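# Set the card stand on the mat as drawn

## Task

Place the card stand on the mat so it rests and faces the way the manual drawing shows. It must lie entirely on the mat, the mat must hold nothing else, and nothing may be tipped over.

## Robot and tools

Robot: one six-joint arm with a two-finger parallel gripper. Its base sits at (0, 0, +0.392) m in the scene frame, tilted by quat_wxyz (+0.976, +0.128, +0.167, -0.059). Joints from base outward: shoulder pan, shoulder lift, elbow (straight at 0, range -3.142 to 3.142 rad), wrist 1, wrist 2, wrist 3 (others -6.283 to 6.283 rad). Cameras: cam_high and cam_wrist, both 672x504. A camera stand is bolted to the floor next to the table. A loose object may occasionally get a short shove from outside.

Frames: everything (poses, velocities, targets) is in the scene frame. Origin is on the table top straight under the base, +z up, +y to the left when facing along +x. Gripper frame: fingers point along its +z, they open and close along its y, and a block protrudes about 10 cm toward its +x and rotates with it. end_effector_position is the spot between the pads when closed; closed fingertips extend about 19 mm past it, open ones about 6 mm.

execute_actions(actions, cameras): actions is a list of actions; each action is a list of 1 to 15 rows, one row per 1/30 s step, and a short list repeats its final row to fill 15 steps. A row is 10 numbers: x, y, z (metres, absolute place in the scene frame), qw, qx, qy, qz (absolute orientation, w first), then position, force_limit, speed (each -1 to 1). The arm has a single row format, no per-arm lists. An action is rejected if its target lies over 0.6 m from where the gripper is at that action's start along any gripper axis; the whole call is rejected if any action is malformed or the first fails that test. Repeat the wanted quaternion in every row rather than copying a drifted reported one. An empty actions list returns images and shows fields that other results may omit. cameras: names, ["all"], [] or null.

Gripper numbers: position +1 = fully open (85 mm), about -0.8 = pads touching, -1 = close until blocked. force_limit sets motor push (roughly 30 N per pad at -1 to 100 N at +1 on a slow close; fast closes from wider give 120 to 245 N). speed sets finger rate, about 20 mm/s at -1, 85 at 0, 150 at +1. Both start at +1. To keep the gripper unchanged, resend the same three numbers; a 0 is a real command. A new force or speed only applies after position changes by 0.01 or more.

move(target, speed, blend, stop_force, zero, blocking, cameras): straight path from the Hand target to an absolute pose given as one 10-number row, or up to 15 rows sharing 10 s. speed: m/s, 0.002 to 3.6 (default 0.25), rotation capped at twice that in rad/s; one value or one per leg. blend: corner rounding radius in m (0 = stop at each point). stop_force: 3 to 120 N; ends the path when the wrist sensor feels that much resistance; omit it when backing off a contact. zero: true re-zeroes before the move, false counts from the last zero. blocking=false returns after about 0.5 s while the move continues (not allowed with stop_force). Result adds a move: line: done (within 3 mm and 2 degrees), off_target, moving, held, fault, plus limits such as paced (pose clipped) or held (steps withheld). Neither done nor off_target proves there is no contact.

wait(seconds 0 to 10) lets time pass holding the last command. stop brakes the running move; fingers carry on. zoom_image(camera cam_high or cam_wrist, region [x0, y0, x1, y1] pixels from top-left, at most 504 each way) enlarges part of the newest image. show_instructions shows the reference drawing. zero_wrist_force re-zeroes the wrist sensor without moving. finished_scene(scene 1 or 2) ends the scene permanently; the result must hold without the robot.

Results: pose and velocities of the gripper; Hand target (where the arm is actually headed, possibly short of the command); Tool commands; object_status (0 moving, 1 blocked while opening, 2 blocked while closing = gripping, 3 reached the requested position or fully closed); position_measured in counts (3 open, ~78 = 60 mm, 130 = 40 mm, 180 = 20 mm, 230 pads touching); joint torques (whole drive output, offset, noisy); Wrist force/torque in gripper axes plus a peak line; joint velocities may read within noise. Printed pose can be off by a few cm.

Motion notes: each step the commanded orientation is clipped to 32 degrees from the measured one, so big turns take several actions. Commands lag 0.09 to 0.22 s and fast moves overshoot. Keep paths away from the arm's own base (and its mount), or the shoulder posture may flip. Near the first joint's axis small hand moves can swing the arm.

Avoid: contact torque at the limits (132 N m for the first three joints, 24.6 N m for wrists) or about 150 N outside force, which freezes the arm 10 s; commanding past a firm contact; squeezing hard on something still resting on a surface; fast swings with a load; dropping or releasing a moving part; letting anything fall off or stay off the table; knocking items over. Long loaded or stretched holds heat motors: MOTOR HOT at 70 °C, brakes at 85 °C for 30 to 60 s. To grip, send position -1 and confirm object_status 2.

Each tool is called after "Request:" as a command line: name --argument value for each argument, lists and objects as JSON in quotes; but a table of rows of numbers goes row by row, as --pt "numbers of a row", without its own name.

Reference images:

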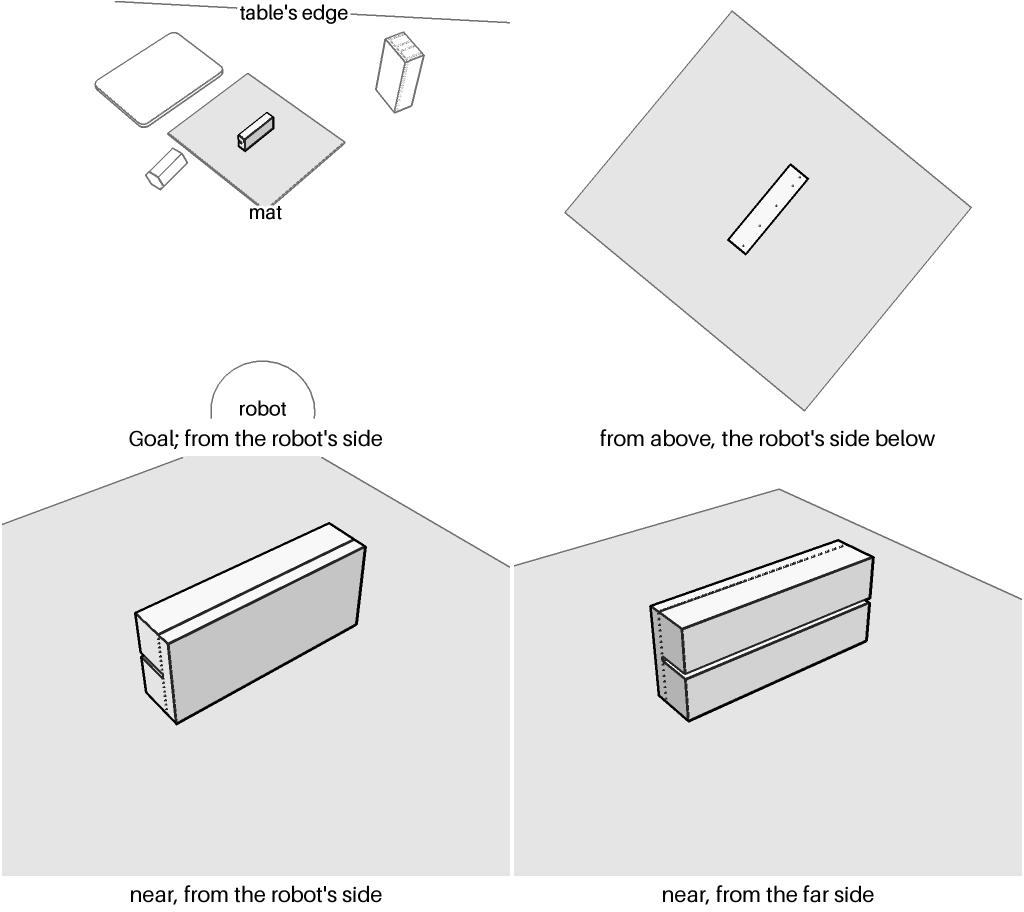

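## Session

Request:
execute_actions --actions '[]'

Scene clock: 0.00 s.
end_effector_position=(+0.5557, -0.0309, +0.2464) position_measured=3 object_status=3 end_effector_quat_wxyz=(+0.058, +0.073, +0.995, -0.023)
Joint positions: [-0.091 -1.188 2.219 -3.104 -1.794 -0.129]
Joint velocities: within noise
Joint torques (N m): no reading
Wrist force (N): no reading
Wrist torque (N m): no reading
Wrist force, peak (N): no reading
Hand target: +0.5557, -0.0309, +0.2464; +0.058, +0.073, +0.995, -0.023
Tool commands: gripper/position=+1.0 gripper/force_limit=+1.0 gripper/speed=+1.0

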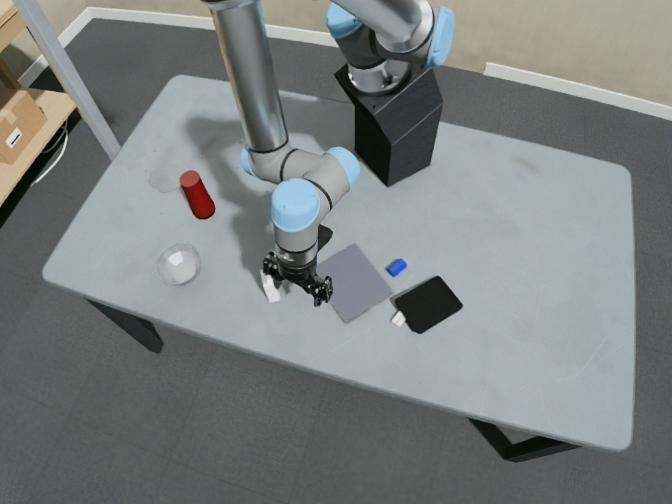

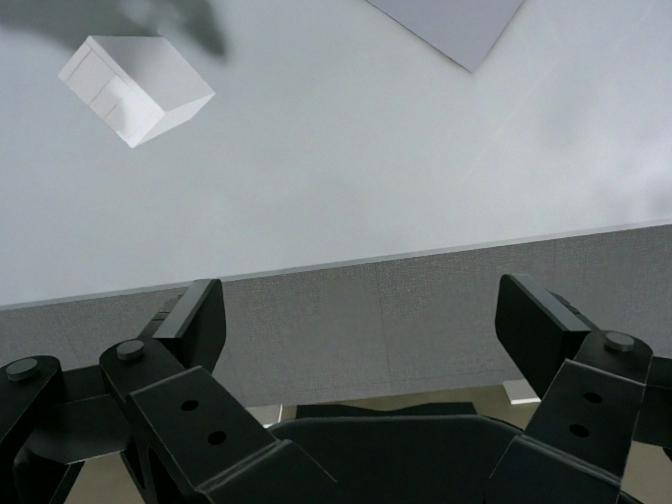

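Request:
zoom_image --camera "cam_high" --region '[240, 200, 480, 360]'

Request:
move --target '[0.45, 0.08, 0.5, 0, 0, 1, 0, 1, 1, 1]' --cameras '["all"]'

Scaled by 2.100 from the camera's 672x504 image, which has a finer 960x720 frame.

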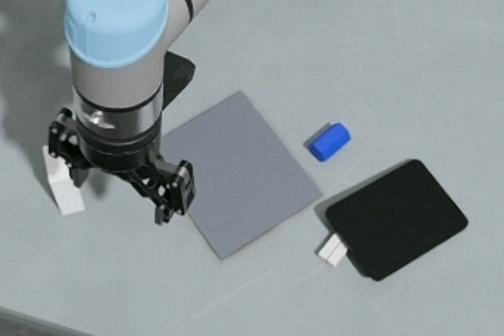

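Scene clock: 6.73 s.
end_effector_position=(+0.4500, +0.0800, +0.5000) position_measured=3 object_status=3 end_effector_quat_wxyz=(+0.000, +0.000, +1.000, +0.000)
Joint positions: [0.306 -1.835 2.224 -2.233 -1.899 0.14]
Joint torques (N m): [17.39 -30.44 -24.7 0.1 -2.38 1.48]
Wrist force (N): [-0.3 0.0 -0.1]
Wrist torque (N m): [0.01 0.03 -0.02]
Wrist force, peak (N): [0.7 0.3 -1.5]
Hand target: +0.4500, +0.0800, +0.5000; +0.000, +0.000, +1.000, +0.000
Off the commanded pose: 0.000 m, 0 deg.
move: done

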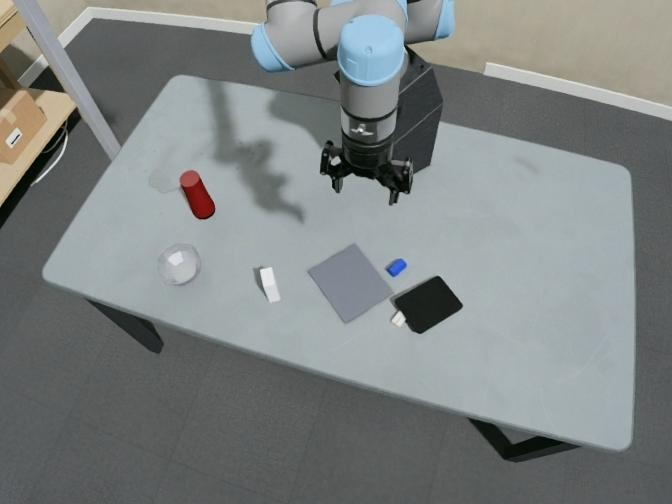

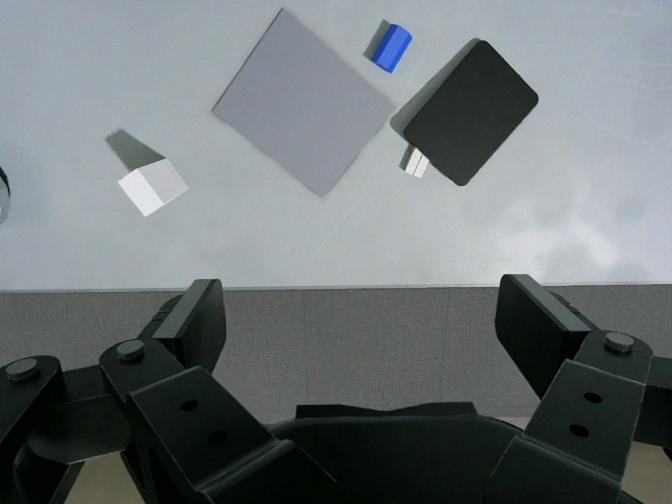

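Request:
zoom_image --camera "cam_wrist" --region '[200, 0, 560, 220]'

Request:
zoom_image --camera "cam_high" --region '[380, 260, 480, 335]'

Request:
move --target '[0.52, 0.16, 0.36, 0, 0, 1, 0, 1, 1, 1]' --cameras '["all"]'

Scaled by 1.400 from the camera's 672x504 image, which has a finer 960x720 frame.

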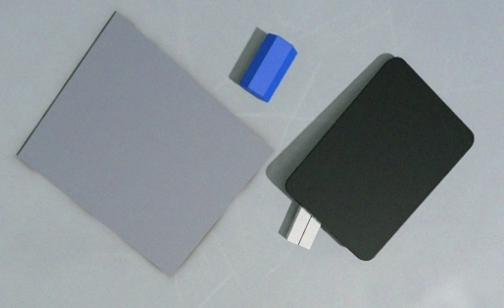

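Scaled by 5.040 from the camera's 672x504 image, which has a finer 960x720 frame.

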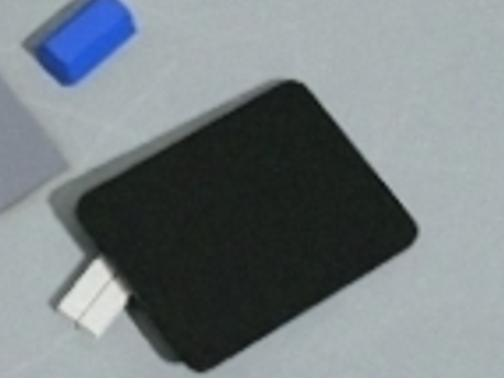

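Scene clock: 15.33 s.
end_effector_position=(+0.5200, +0.1600, +0.3601) position_measured=3 object_status=3 end_effector_quat_wxyz=(+0.000, +0.000, +1.000, +0.000)
Joint positions: [0.349 -1.334 2.12 -2.616 -1.911 0.185]
Joint torques (N m): [23.02 -20.09 -19.75 -5.01 -2.35 1.71]
Wrist force (N): [0.0 -0.2 -0.2]
Wrist torque (N m): [-0.02 -0.04 -0.02]
Wrist force, peak (N): [0.3 -0.9 -1.4]
Hand target: +0.5200, +0.1600, +0.3600; +0.000, +0.000, +1.000, +0.000
Off the commanded pose: 0.000 m, 0 deg.
move: done

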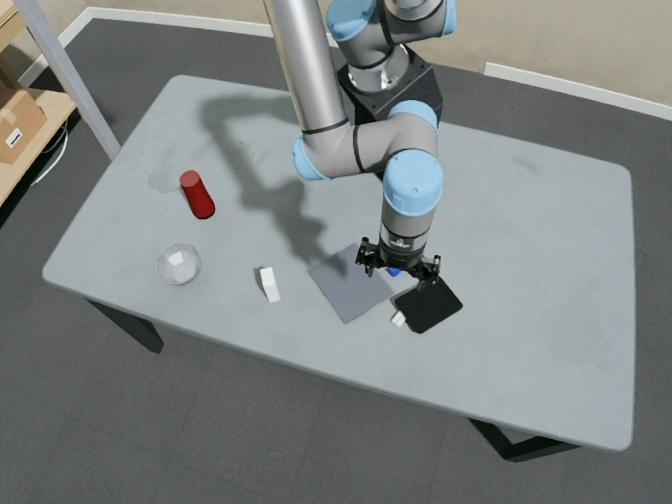

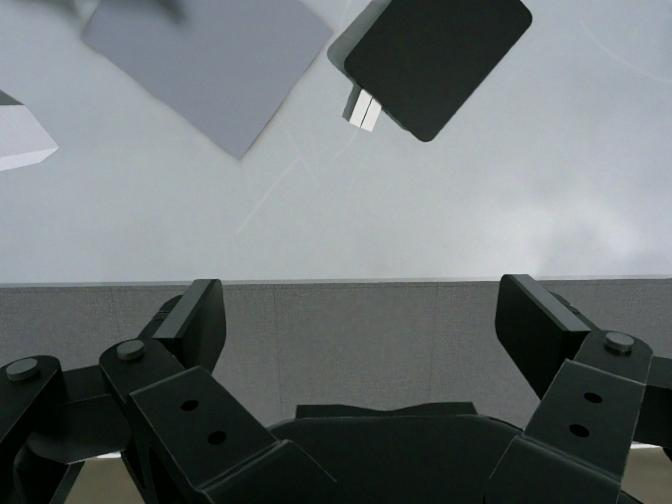

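Request:
move --target '[0.545, 0.158, 0.17, 0, 0.191, 0.982, 0, 1, 1, 1]' --cameras '["all"]'

Request:
zoom_image --camera "cam_wrist" --region '[160, 0, 560, 300]'

Scene clock: 49.10 s.
end_effector_position=(+0.5450, +0.1580, +0.1701) position_measured=3 object_status=3 end_effector_quat_wxyz=(+0.000, +0.191, +0.982, +0.000)
Joint positions: [0.22 -0.87 2.02 -3.022 -1.875 0.437]
Joint torques (N m): [7.61 -29.6 -11.39 -5.2 1.99 1.56]
Wrist force (N): [-0.1 -0.3 0.3]
Wrist torque (N m): [-0.08 0.02 -0.04]
Wrist force, peak (N): [-0.3 -0.4 2.0]
Hand target: +0.5450, +0.1580, +0.1700; +0.000, +0.191, +0.982, +0.000
Off the commanded pose: 0.000 m, 0 deg.
move: done

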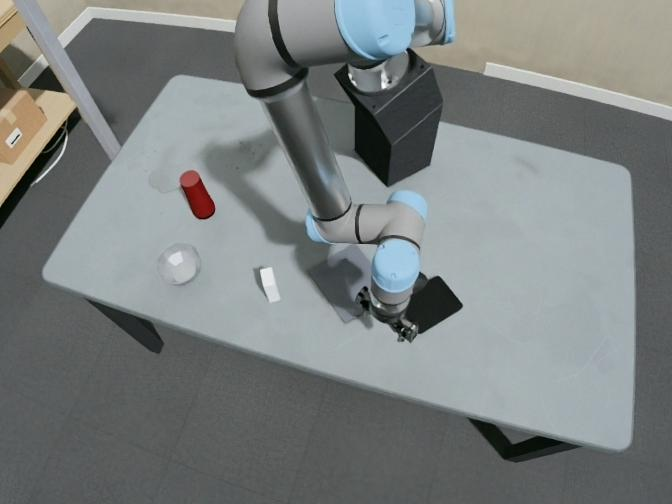

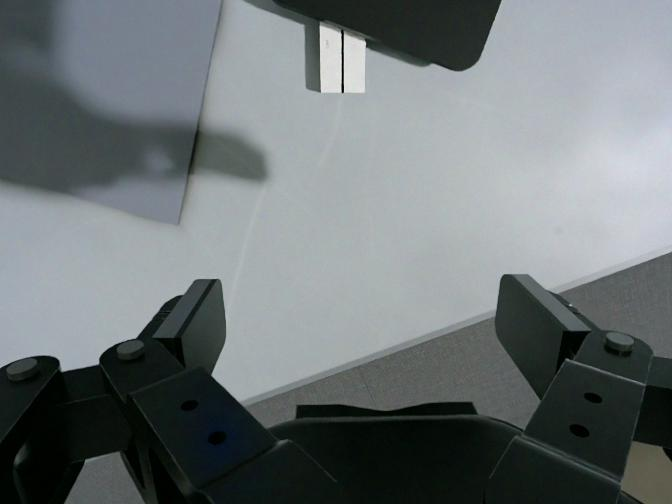

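Scaled by 1.260 from the camera's 672x504 image, which has a finer 960x720 frame.

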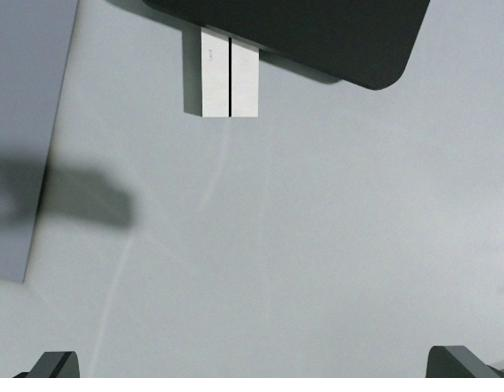

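Request:
move --target '[0.484, 0.178, 0.06, 0, 0.191, 0.982, 0, 1, 1, 1]' --cameras '["cam_wrist","cam_high"]'

Request:
zoom_image --camera "cam_high" --region '[340, 240, 480, 345]'

Scene clock: 59.30 s.
end_effector_position=(+0.4840, +0.1780, +0.0601) position_measured=3 object_status=3 end_effector_quat_wxyz=(+0.000, +0.191, +0.982, +0.000)
Joint positions: [0.198 -0.573 2.015 -3.319 -1.869 0.416]
Joint torques (N m): [7.21 -26.34 -4.76 -5.24 1.92 -1.22]
Wrist force (N): [-0.2 -0.3 -0.1]
Wrist torque (N m): [-0.08 0.02 0.06]
Wrist force, peak (N): [-1.5 -0.4 -1.5]
Hand target: +0.4840, +0.1780, +0.0600; +0.000, +0.191, +0.982, +0.000
Off the commanded pose: 0.000 m, 0 deg.
move: done

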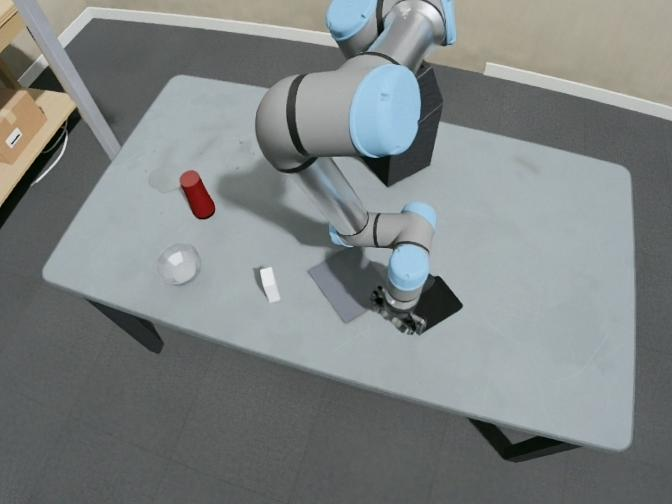

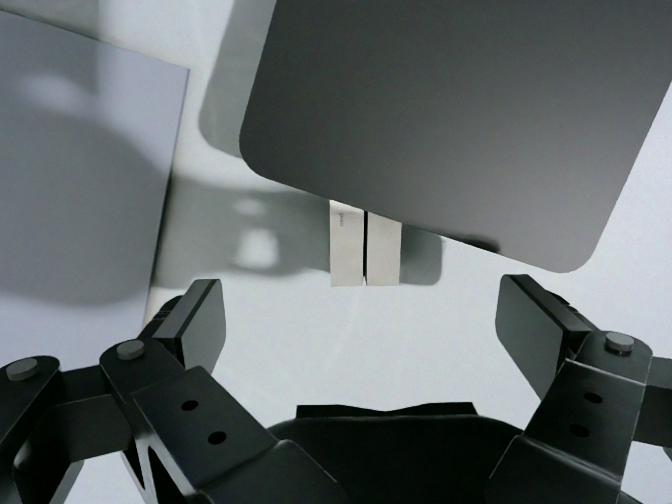

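Scaled by 3.600 from the camera's 672x504 image, which has a finer 960x720 frame.

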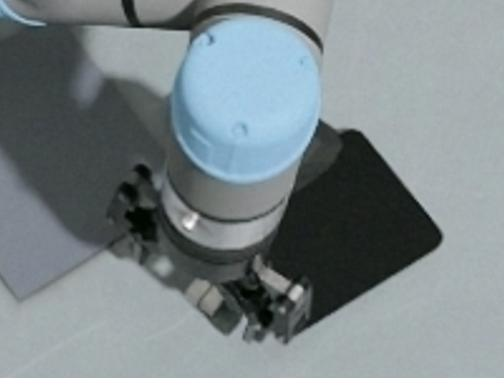

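Request:
move --pt "0.495 0.176 0.06 0 0.191 0.982 0 0.05 -1 0" --pt "0.495 0.176 0.024 0 0.191 0.982 0 0.05 -1 0" --speed 0.1 --stop_force 8 --cameras '["cam_wrist"]'

Scene clock: 82.63 s.
end_effector_position=(+0.4947, +0.1762, +0.0450) position_measured=119 object_status=2 end_effector_quat_wxyz=(+0.001, +0.191, +0.982, +0.000)
Joint positions: [0.186 -0.542 1.97 -3.311 -1.864 0.403]
Joint torques (N m): [12.01 -27.11 0.74 0.06 -0.59 0.15]
Wrist force (N): [8.7 0.0 -66.4]
Wrist torque (N m): [-0.12 -0.09 -0.03]
Wrist force, peak (N): [26.3 -1.8 -125.7]
Hand target: +0.4947, +0.1762, +0.0450; +0.001, +0.191, +0.982, +0.000
Tool commands: gripper/position=+0.05098 gripper/force_limit=-1.0 gripper/speed=+0.003922
Off the commanded pose: 0.021 m, 0 deg.
FORCE FAULT: contact force on the arm reached its limit, and the arm stopped for 10 seconds. The contact can be on any part of the arm, not only on its tool. That time counts as 20 of the actions that you can send in this scene. The arm's remaining commands of this call were not run. The arm's target is now where it stood when the stop ended, not its last command. The arm accepts commands again.
move: fault; path passed 1 of 2 targets
Images, in order (width x height): cam_wrist 672x504.

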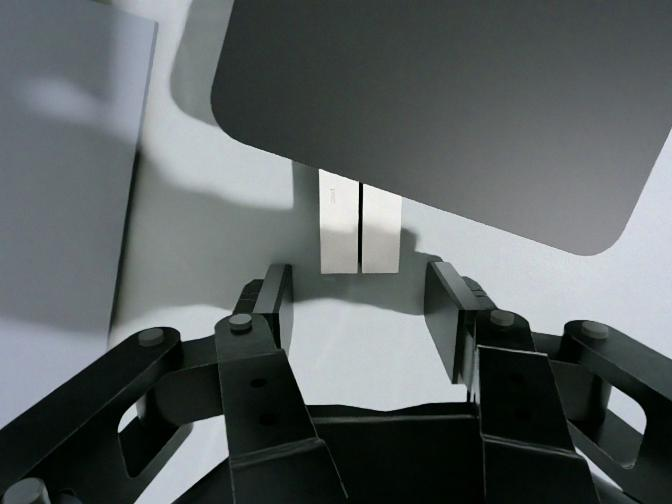

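Request:
move --pt "0.495 0.176 0.051 0 0.191 0.982 0 0.06 -1 -1" --pt "0.486 0.1796 0.051 0 0.191 0.982 0 0.06 -1 -1" --speed 0.06 --cameras '["cam_wrist"]'

Scene clock: 89.53 s.
end_effector_position=(+0.4861, +0.1796, +0.0510) position_measured=122 object_status=3 end_effector_quat_wxyz=(+0.000, +0.191, +0.982, +0.000)
Joint positions: [0.196 -0.551 1.994 -3.322 -1.868 0.414]
Joint torques (N m): [26.2 -26.36 7.63 -5.03 -2.85 1.64]
Wrist force (N): [-3.0 -0.9 0.0]
Wrist torque (N m): [-0.15 0.45 -0.04]
Wrist force, peak (N): [8.9 -0.1 -61.5]
Hand target: +0.4860, +0.1796, +0.0510; +0.000, +0.191, +0.982, +0.000
Off the commanded pose: 0.000 m, 0 deg.
move: done
Images, in order (width x height): cam_wrist 672x504.

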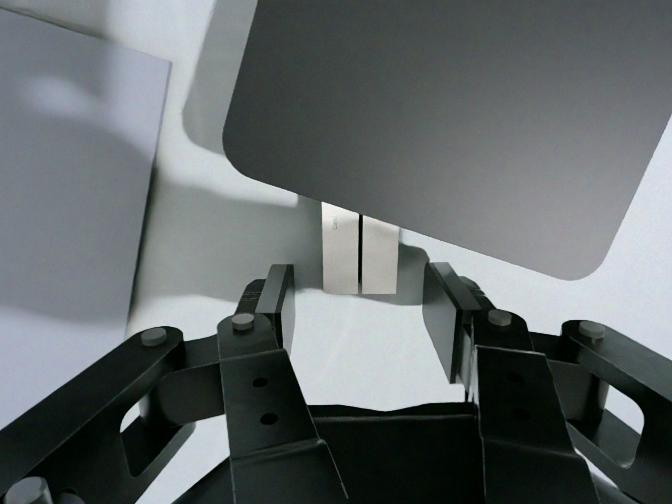

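Request:
move --pt "0.486 0.1796 0.0505 0 0.191 0.982 0 -1 -1 -1" --pt "0.565 0.1476 0.052 0 0.191 0.982 0 -1 -1 -1" --speed 0.06 --cameras '["all"]'

Scene clock: 96.67 s.
end_effector_position=(+0.5649, +0.1476, +0.0520) position_measured=173 object_status=2 end_effector_quat_wxyz=(+0.000, +0.191, +0.982, +0.000)
Joint positions: [0.14 -0.594 1.842 -3.142 -1.85 0.358]
Joint torques (N m): [8.49 -54.23 -8.17 0.07 1.94 -1.13]
Wrist force (N): [-3.2 -0.8 0.0]
Wrist torque (N m): [-0.13 0.48 0.06]
Wrist force, peak (N): [0.5 -1.2 -13.2]
Hand target: +0.5650, +0.1476, +0.0520; +0.000, +0.191, +0.982, +0.000
Off the commanded pose: 0.000 m, 0 deg.
move: done

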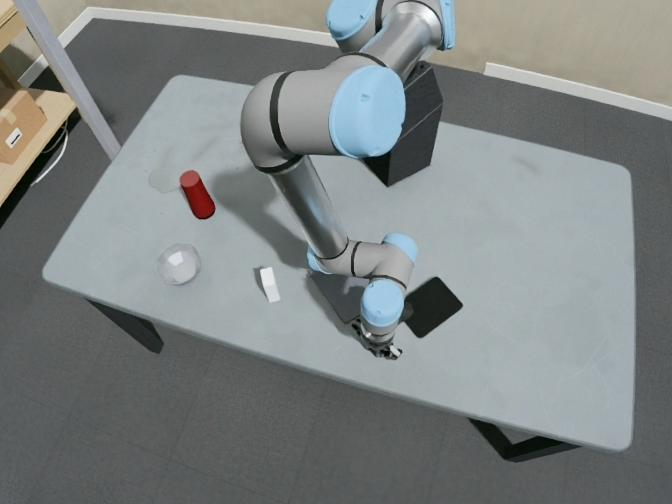

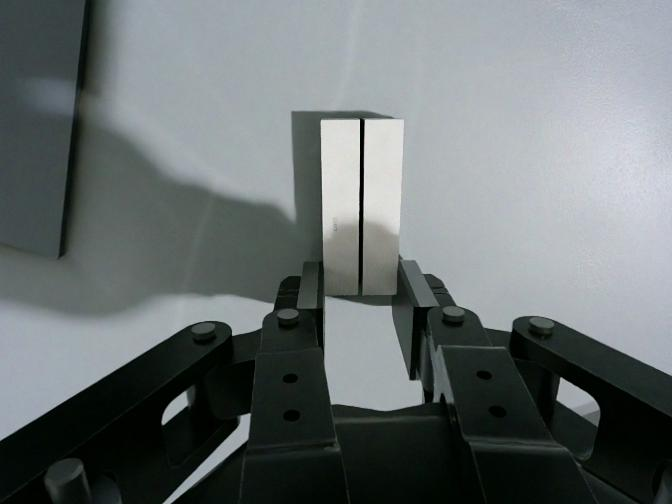

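Request:
move --pt "0.565 0.1476 0.0505 0 0.191 0.982 0 -1 -1 -1" --pt "0.565 0.1476 0.0505 0 0.191 0.982 0 0.05 -1 0" --pt "0.565 0.1476 0.13 0 0.191 0.982 0 0.05 -1 0" --pt "0.515 0.106 0.122 0.2835 -0.5255 0.779 0.191 1 -1 0" --speed '[0.05,0.1,0.2,0.5]' --cameras '["all"]'

Scene clock: 136.37 s.
end_effector_position=(+0.5150, +0.1060, +0.1220) position_measured=3 object_status=0 end_effector_quat_wxyz=(+0.284, -0.526, +0.779, +0.191)
Joint positions: [-0.278 -0.718 2.238 -3.465 -1.002 -1.619]
Joint torques (N m): [1.96 -48.11 -0.02 0.39 3.34 -1.17]
Wrist force (N): [-2.8 0.0 0.0]
Wrist torque (N m): [0.03 0.34 0.05]
Wrist force, peak (N): [1.5 -4.6 -21.9]
Hand target: +0.5150, +0.1060, +0.1220; +0.284, -0.526, +0.779, +0.191
Off the commanded pose: 0.000 m, 0 deg.
move: done

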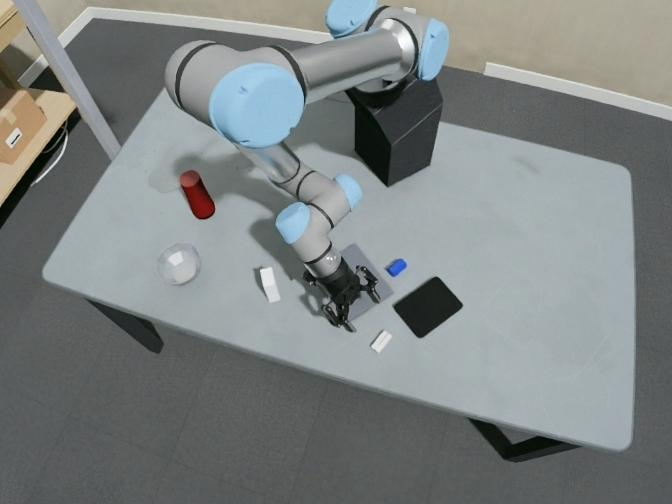

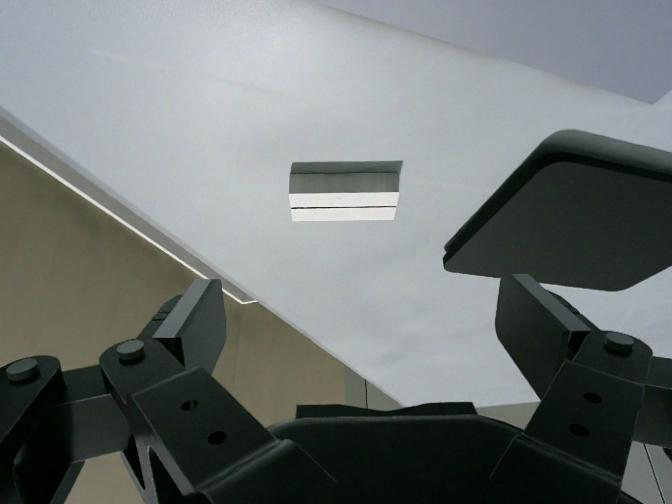

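Request:
move --target '[0.537,0.153,0.060,0.2835,-0.5255,0.779,0.191,0.8,-1,0]' --speed 0.1 --stop_force 8 --cameras '["all"]'

Request:
zoom_image --camera "cam_high" --region '[310, 270, 450, 375]'

Scene clock: 145.10 s.
end_effector_position=(+0.5370, +0.1530, +0.0600) position_measured=28 object_status=3 end_effector_quat_wxyz=(+0.284, -0.526, +0.779, +0.191)
Joint positions: [-0.185 -0.524 2.054 -3.528 -1.038 -1.518]
Joint torques (N m): [22.14 -26.16 -0.66 -5.1 -0.95 1.53]
Wrist force (N): [-2.7 -0.4 -0.4]
Wrist torque (N m): [-0.02 0.32 -0.05]
Wrist force, peak (N): [-3.1 -0.4 -0.4]
Hand target: +0.5370, +0.1530, +0.0600; +0.284, -0.526, +0.779, +0.191
Off the commanded pose: 0.000 m, 0 deg.
move: done

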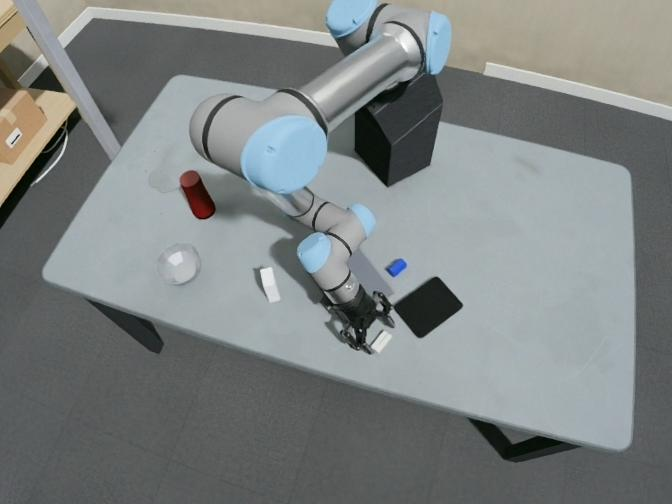

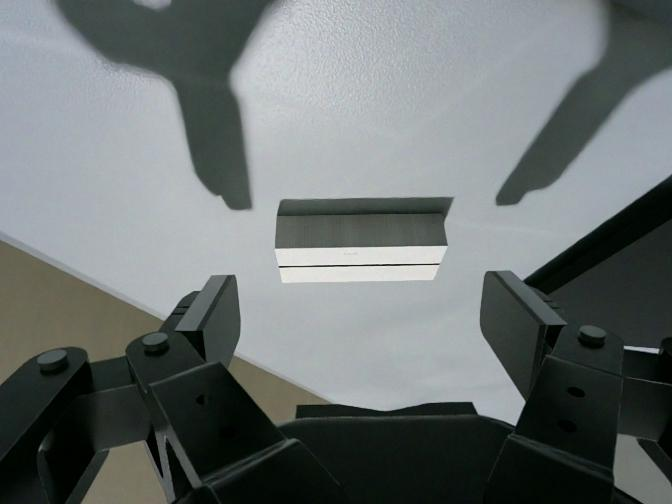

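Scaled by 3.600 from the camera's 672x504 image, which has a finer 960x720 frame.

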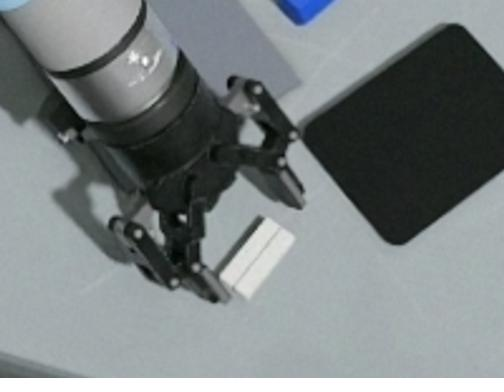

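Request:
move --pt "0.541 0.163 0.060 0.2835 -0.5255 0.779 0.191 0.8 -1 0" --pt "0.541 0.163 0.032 0.2835 -0.5255 0.779 0.191 0.8 -1 0" --speed '[0.05,0.008]' --stop_force 4 --cameras '["all"]'

Request:
zoom_image --camera "cam_high" --region '[310, 270, 450, 375]'

Scene clock: 159.63 s.
end_effector_position=(+0.5410, +0.1630, +0.0405) position_measured=28 object_status=3 end_effector_quat_wxyz=(+0.284, -0.526, +0.779, +0.191)
Joint positions: [-0.17 -0.471 2 -3.536 -1.045 -1.502]
Joint torques (N m): [21.23 -47.49 10.97 0.36 -2.03 1.56]
Wrist force (N): [-6.2 0.2 -2.1]
Wrist torque (N m): [0.07 0.32 -0.10]
Wrist force, peak (N): [-10.4 4.4 -16.9]
Hand target: +0.5410, +0.1630, +0.0405; +0.284, -0.526, +0.779, +0.191
Off the commanded pose: 0.008 m, 0 deg.
move: contact; path passed 1 of 2 targets

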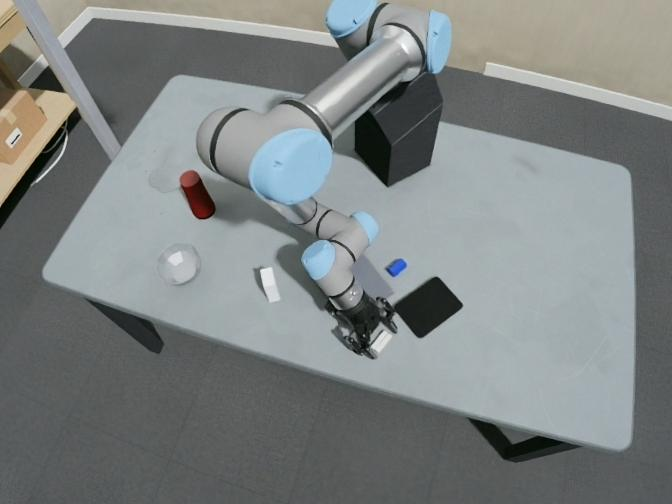

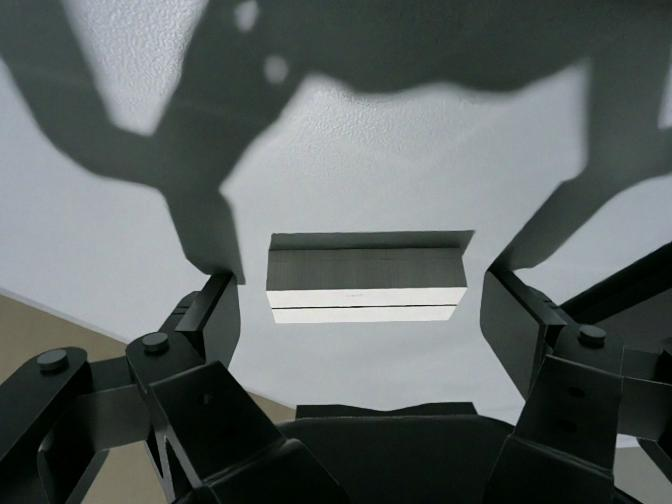

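Scaled by 3.600 from the camera's 672x504 image, which has a finer 960x720 frame.

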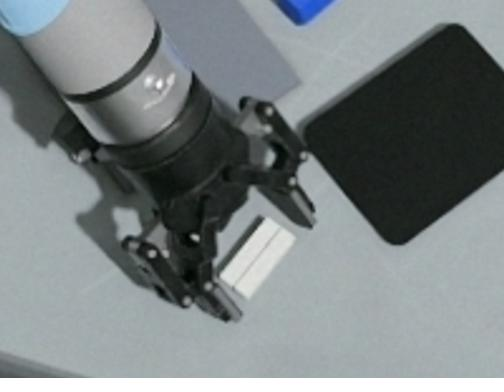

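Request:
move --pt "0.541 0.163 0.044 0.2835 -0.5255 0.779 0.191 0.8 -1 0" --pt "0.541 0.163 0.044 0.2835 -0.5255 0.779 0.191 -1 -1 -1" --pt "0.541 0.163 0.11 0.2835 -0.5255 0.779 0.191 -1 -1 -1" --speed '[0.05,0.05,0.12]' --cameras '["all"]'

Scene clock: 166.60 s.
end_effector_position=(+0.5410, +0.1630, +0.1099) position_measured=92 object_status=2 end_effector_quat_wxyz=(+0.284, -0.526, +0.779, +0.191)
Joint positions: [-0.144 -0.64 2.128 -3.508 -1.056 -1.476]
Joint torques (N m): [24.16 -49.18 9.23 -0.03 -0.82 1.75]
Wrist force (N): [-2.9 0.4 -0.4]
Wrist torque (N m): [0.10 0.35 -0.06]
Wrist force, peak (N): [-43.9 -5.8 -63.4]
Hand target: +0.5410, +0.1630, +0.1100; +0.284, -0.526, +0.779, +0.191
Off the commanded pose: 0.000 m, 0 deg.
move: done

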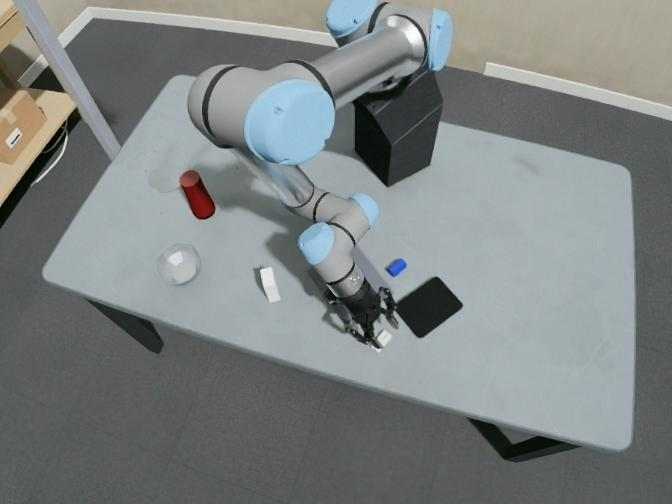

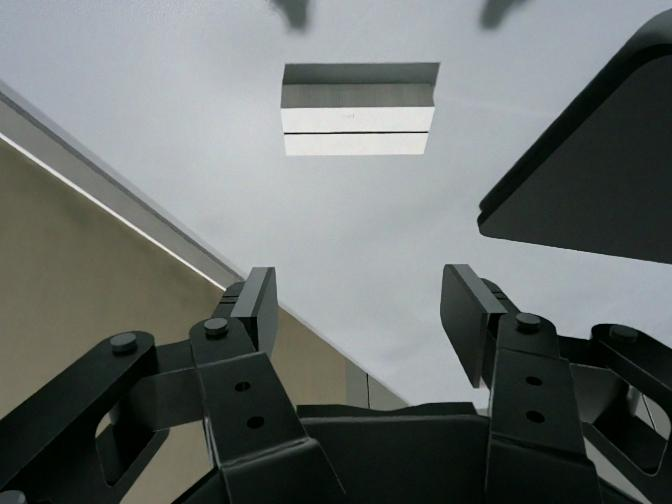

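Request:
move --pt "0.541 0.163 0.11 0.2835 -0.5255 0.779 0.191 0.8 -1 0" --pt "0.541 0.163 0.049 0.2835 -0.5255 0.779 0.191 0.8 -1 0" --pt "0.541 0.163 0.049 0.2835 -0.5255 0.779 0.191 -1 -0.5 -1" --speed '[0.1,0.06,0.05]' --cameras '["cam_wrist"]'

Scene clock: 175.20 s.
end_effector_position=(+0.5410, +0.1630, +0.0490) position_measured=96 object_status=0 end_effector_quat_wxyz=(+0.284, -0.526, +0.779, +0.191)
Joint positions: [-0.167 -0.491 2.017 -3.534 -1.046 -1.499]
Joint torques (N m): [4.22 -28 -2.04 -3.7 0.97 -1.21]
Wrist force (N): [-8.6 1.1 -9.3]
Wrist torque (N m): [0.02 0.51 0.06]
Wrist force, peak (N): [-8.7 1.6 -9.6]
Hand target: +0.5410, +0.1630, +0.0490; +0.284, -0.526, +0.779, +0.191
Off the commanded pose: 0.000 m, 0 deg.
move: done
Images, in order (width x height): cam_wrist 672x504.

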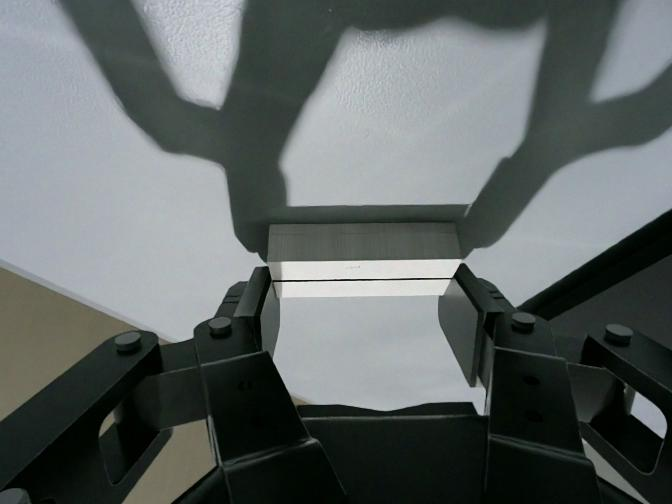

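Request:
move --pt "0.541 0.163 0.0495 0.2835 -0.5255 0.779 0.191 -1 -0.5 -1" --pt "0.541 0.163 0.12 0.2835 -0.5255 0.779 0.191 -1 -0.5 -1" --speed '[0.02,0.1]' --cameras '["cam_wrist"]'

Scene clock: 187.97 s.
end_effector_position=(+0.5410, +0.1630, +0.1199) position_measured=96 object_status=2 end_effector_quat_wxyz=(+0.284, -0.526, +0.779, +0.191)
Joint positions: [-0.141 -0.666 2.145 -3.501 -1.057 -1.472]
Joint torques (N m): [23.4 -48.54 10.17 0.04 -1.02 1.64]
Wrist force (N): [-2.9 0.1 -0.3]
Wrist torque (N m): [0.06 0.37 -0.06]
Wrist force, peak (N): [-9.1 1.5 -9.8]
Hand target: +0.5410, +0.1630, +0.1200; +0.284, -0.526, +0.779, +0.191
Off the commanded pose: 0.000 m, 0 deg.
move: done
Images, in order (width x height): cam_wrist 672x504.

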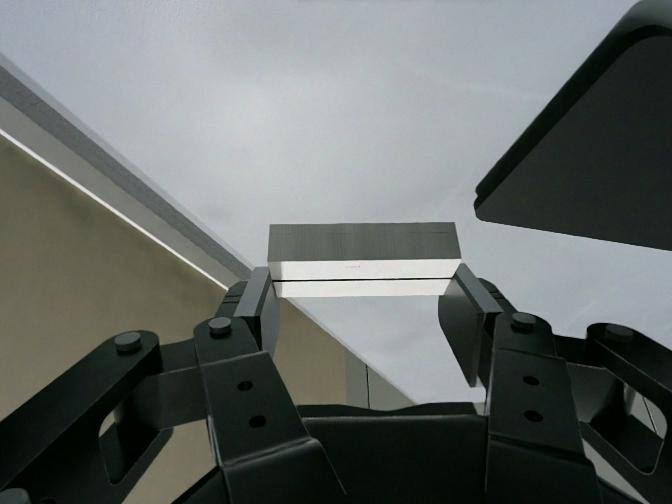

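Request:
move --pt "0.50 0.13 0.2 0 -0.5 0.866 0 -1 -0.5 -1" --pt "0.412 0.04 0.12 -0.3243 -0.3975 0.8447 -0.1526 -1 -0.5 -1" --blend 0.03 --speed 0.3 --cameras '["all"]'

Request:
zoom_image --camera "cam_high" --region '[280, 220, 420, 325]'

Scene clock: 208.77 s.
end_effector_position=(+0.4120, +0.0400, +0.1200) position_measured=96 object_status=2 end_effector_quat_wxyz=(-0.324, -0.398, +0.845, -0.153)
Joint positions: [0.183 -0.732 1.972 -2.465 -2.348 -0.509]
Joint torques (N m): [7.2 -29.4 -8.68 1.98 -3.16 1.5]
Wrist force (N): [-4.0 0.2 0.6]
Wrist torque (N m): [0.03 0.66 -0.03]
Wrist force, peak (N): [-4.4 0.4 0.9]
Hand target: +0.4120, +0.0400, +0.1200; -0.324, -0.398, +0.845, -0.153
Off the commanded pose: 0.000 m, 0 deg.
move: done

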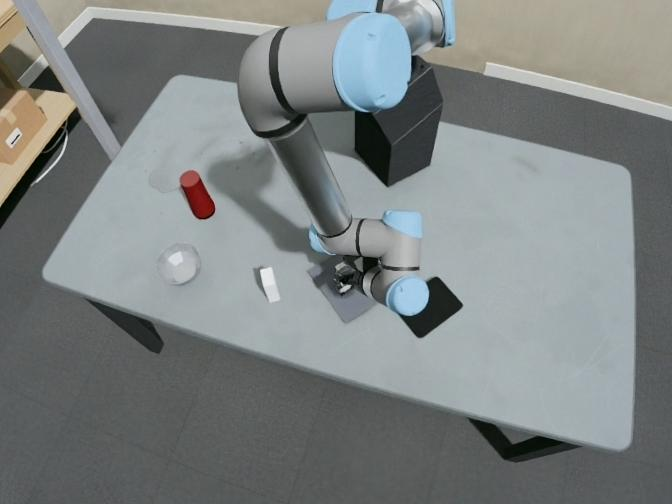

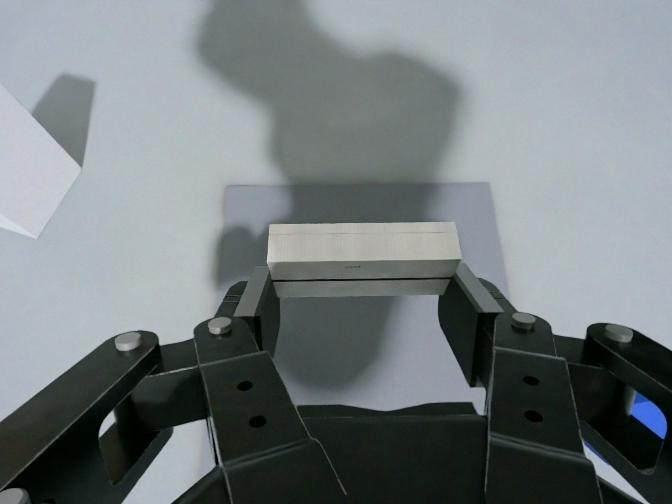

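Scaled by 3.600 from the camera's 672x504 image, which has a finer 960x720 frame.

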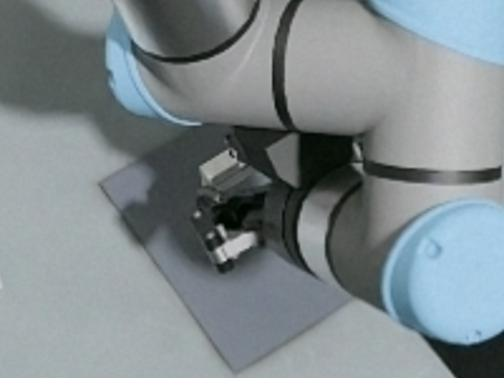

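Request:
move --pt "0.412 0.04 0.062 -0.3243 -0.3975 0.8447 -0.1526 -1 -0.5 -1" --pt "0.412 0.04 0.03 -0.3243 -0.3975 0.8447 -0.1526 -1 -0.5 -1" --speed '[0.06,0.006]' --stop_force 4 --cameras '["all"]'

Request:
zoom_image --camera "cam_high" --region '[290, 230, 410, 320]'

Scene clock: 218.63 s.
end_effector_position=(+0.4120, +0.0400, +0.0464) position_measured=96 object_status=2 end_effector_quat_wxyz=(-0.324, -0.398, +0.845, -0.153)
Joint positions: [0.145 -0.551 1.871 -2.581 -2.361 -0.56]
Joint torques (N m): [25.88 -51.38 6.74 1.35 -0.08 1.52]
Wrist force (N): [-1.0 1.1 -2.5]
Wrist torque (N m): [0.07 0.62 0.08]
Wrist force, peak (N): [-4.2 0.6 1.0]
Hand target: +0.4120, +0.0400, +0.0464; -0.324, -0.398, +0.845, -0.153
Off the commanded pose: 0.016 m, 0 deg.
move: contact; path passed 1 of 2 targets

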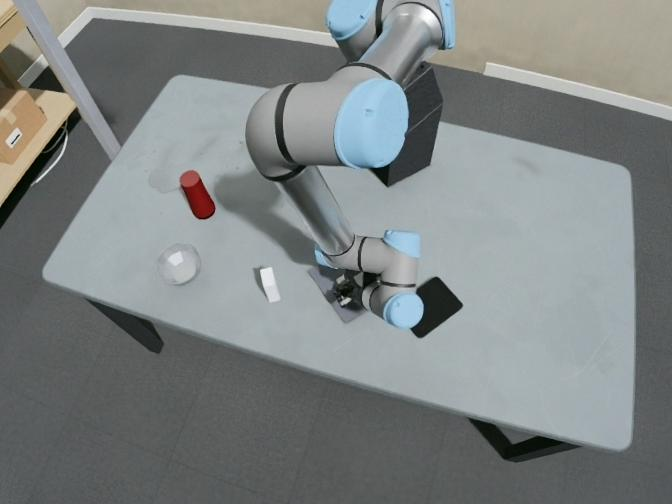

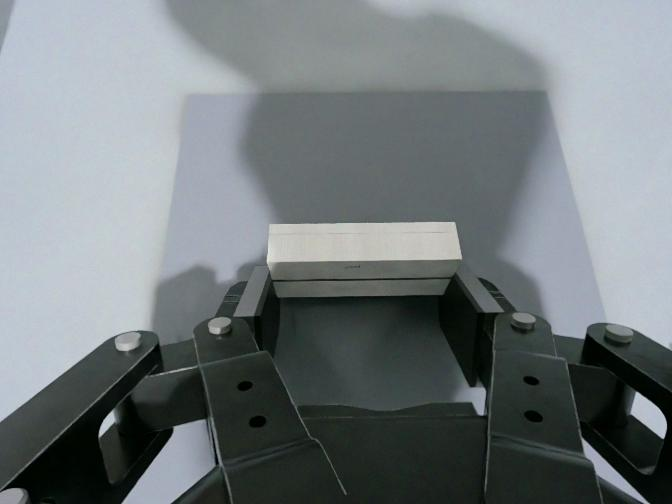

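Scaled by 4.200 from the camera's 672x504 image, which has a finer 960x720 frame.

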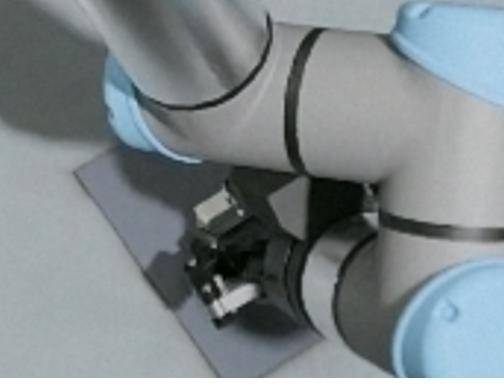

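Request:
move --pt "0.412 0.04 0.0462 -0.3243 -0.3975 0.8447 -0.1526 0.75 -0.5 -1" --pt "0.450 0.086 0.113 -0.3243 -0.3975 0.8447 -0.1526 0.75 -0.5 -1" --pt "0.47 0.16 0.25 0 -0.426 0.905 0 0.75 -0.5 -1" --speed '[0.02,0.1,0.3]' --cameras '["all"]'

Request:
zoom_image --camera "cam_high" --region '[290, 230, 410, 320]'

Scene clock: 231.33 s.
end_effector_position=(+0.4700, +0.1600, +0.2500) position_measured=35 object_status=3 end_effector_quat_wxyz=(+0.000, -0.426, +0.905, +0.000)
Joint positions: [0.287 -1.095 2.258 -3.014 -1.894 -0.759]
Joint torques (N m): [3.49 -43.93 0.74 -5.01 1.82 -0.93]
Wrist force (N): [-3.2 0.3 0.0]
Wrist torque (N m): [0.05 0.47 0.09]
Wrist force, peak (N): [-4.7 -0.2 1.2]
Hand target: +0.4700, +0.1600, +0.2500; +0.000, -0.426, +0.905, +0.000
Off the commanded pose: 0.000 m, 0 deg.
move: done

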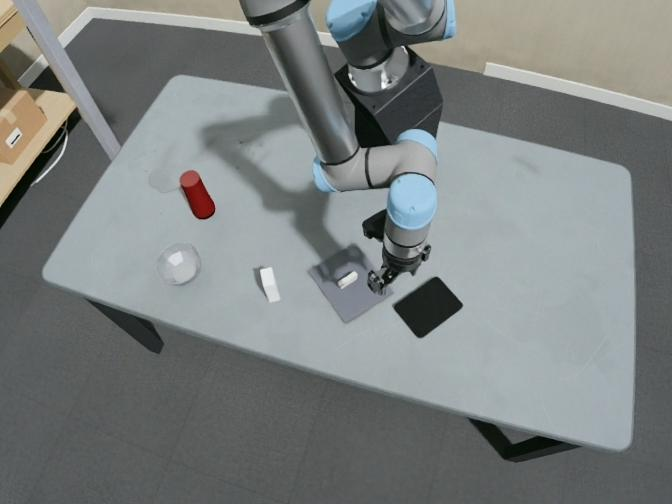

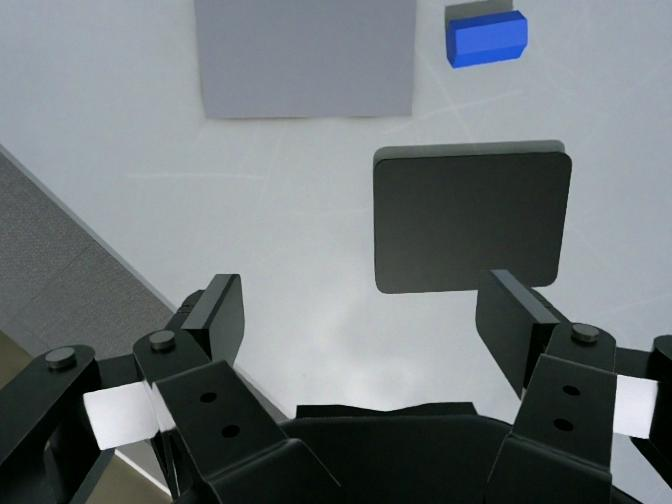

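Scaled by 4.200 from the camera's 672x504 image, which has a finer 960x720 frame.

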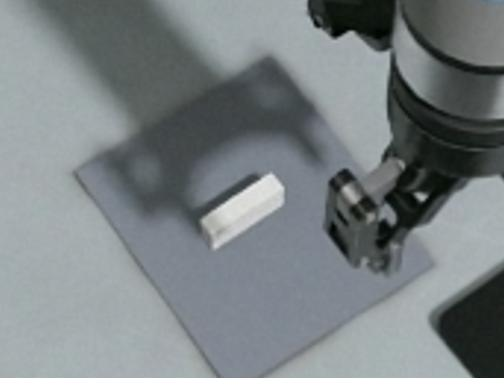

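Request:
zoom_image --camera "cam_high" --region '[328, 262, 368, 292]'

Scaled by 12.600 from the camera's 672x504 image, which has a finer 960x720 frame.

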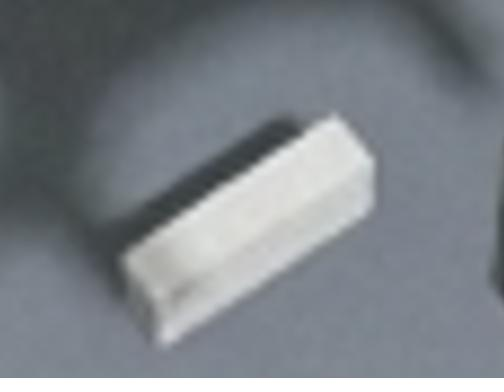

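Request:
move --target '[0.45,0.09,0.22,0,-0.426,0.905,0,0.75,-0.5,-1]' --cameras '["cam_wrist"]'

Request:
zoom_image --camera "cam_wrist" --region '[220, 0, 460, 180]'

Scene clock: 244.47 s.
end_effector_position=(+0.4500, +0.0900, +0.2200) position_measured=35 object_status=3 end_effector_quat_wxyz=(+0.000, -0.426, +0.905, +0.000)
Joint positions: [0.11 -1.081 2.37 -3.191 -1.841 -0.935]
Joint torques (N m): [3.83 -21.61 5.48 -5 1.91 -1.46]
Wrist force (N): [-3.7 0.1 -0.3]
Wrist torque (N m): [0.01 0.57 0.07]
Wrist force, peak (N): [-4.9 0.6 -0.7]
Hand target: +0.4500, +0.0900, +0.2200; +0.000, -0.426, +0.905, +0.000
Off the commanded pose: 0.000 m, 0 deg.
move: done
Images, in order (width x height): cam_wrist 672x504.

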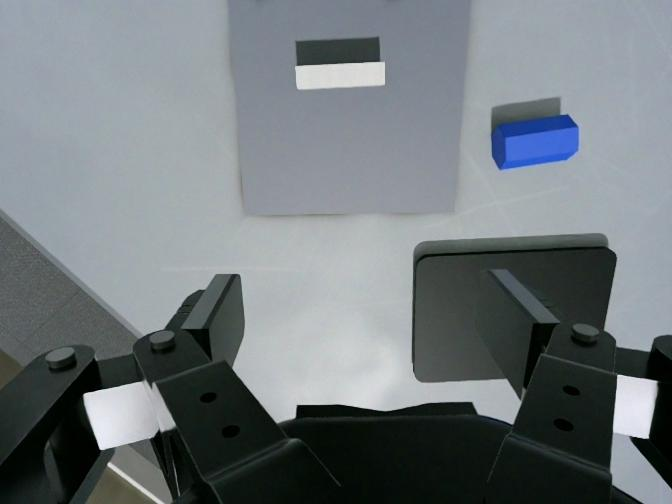

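Scaled by 2.100 from the camera's 672x504 image, which has a finer 960x720 frame.

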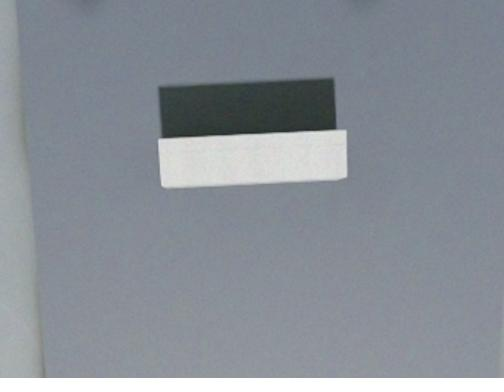

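Request:
finished_scene --scene 1

The scene is finished: the task was done.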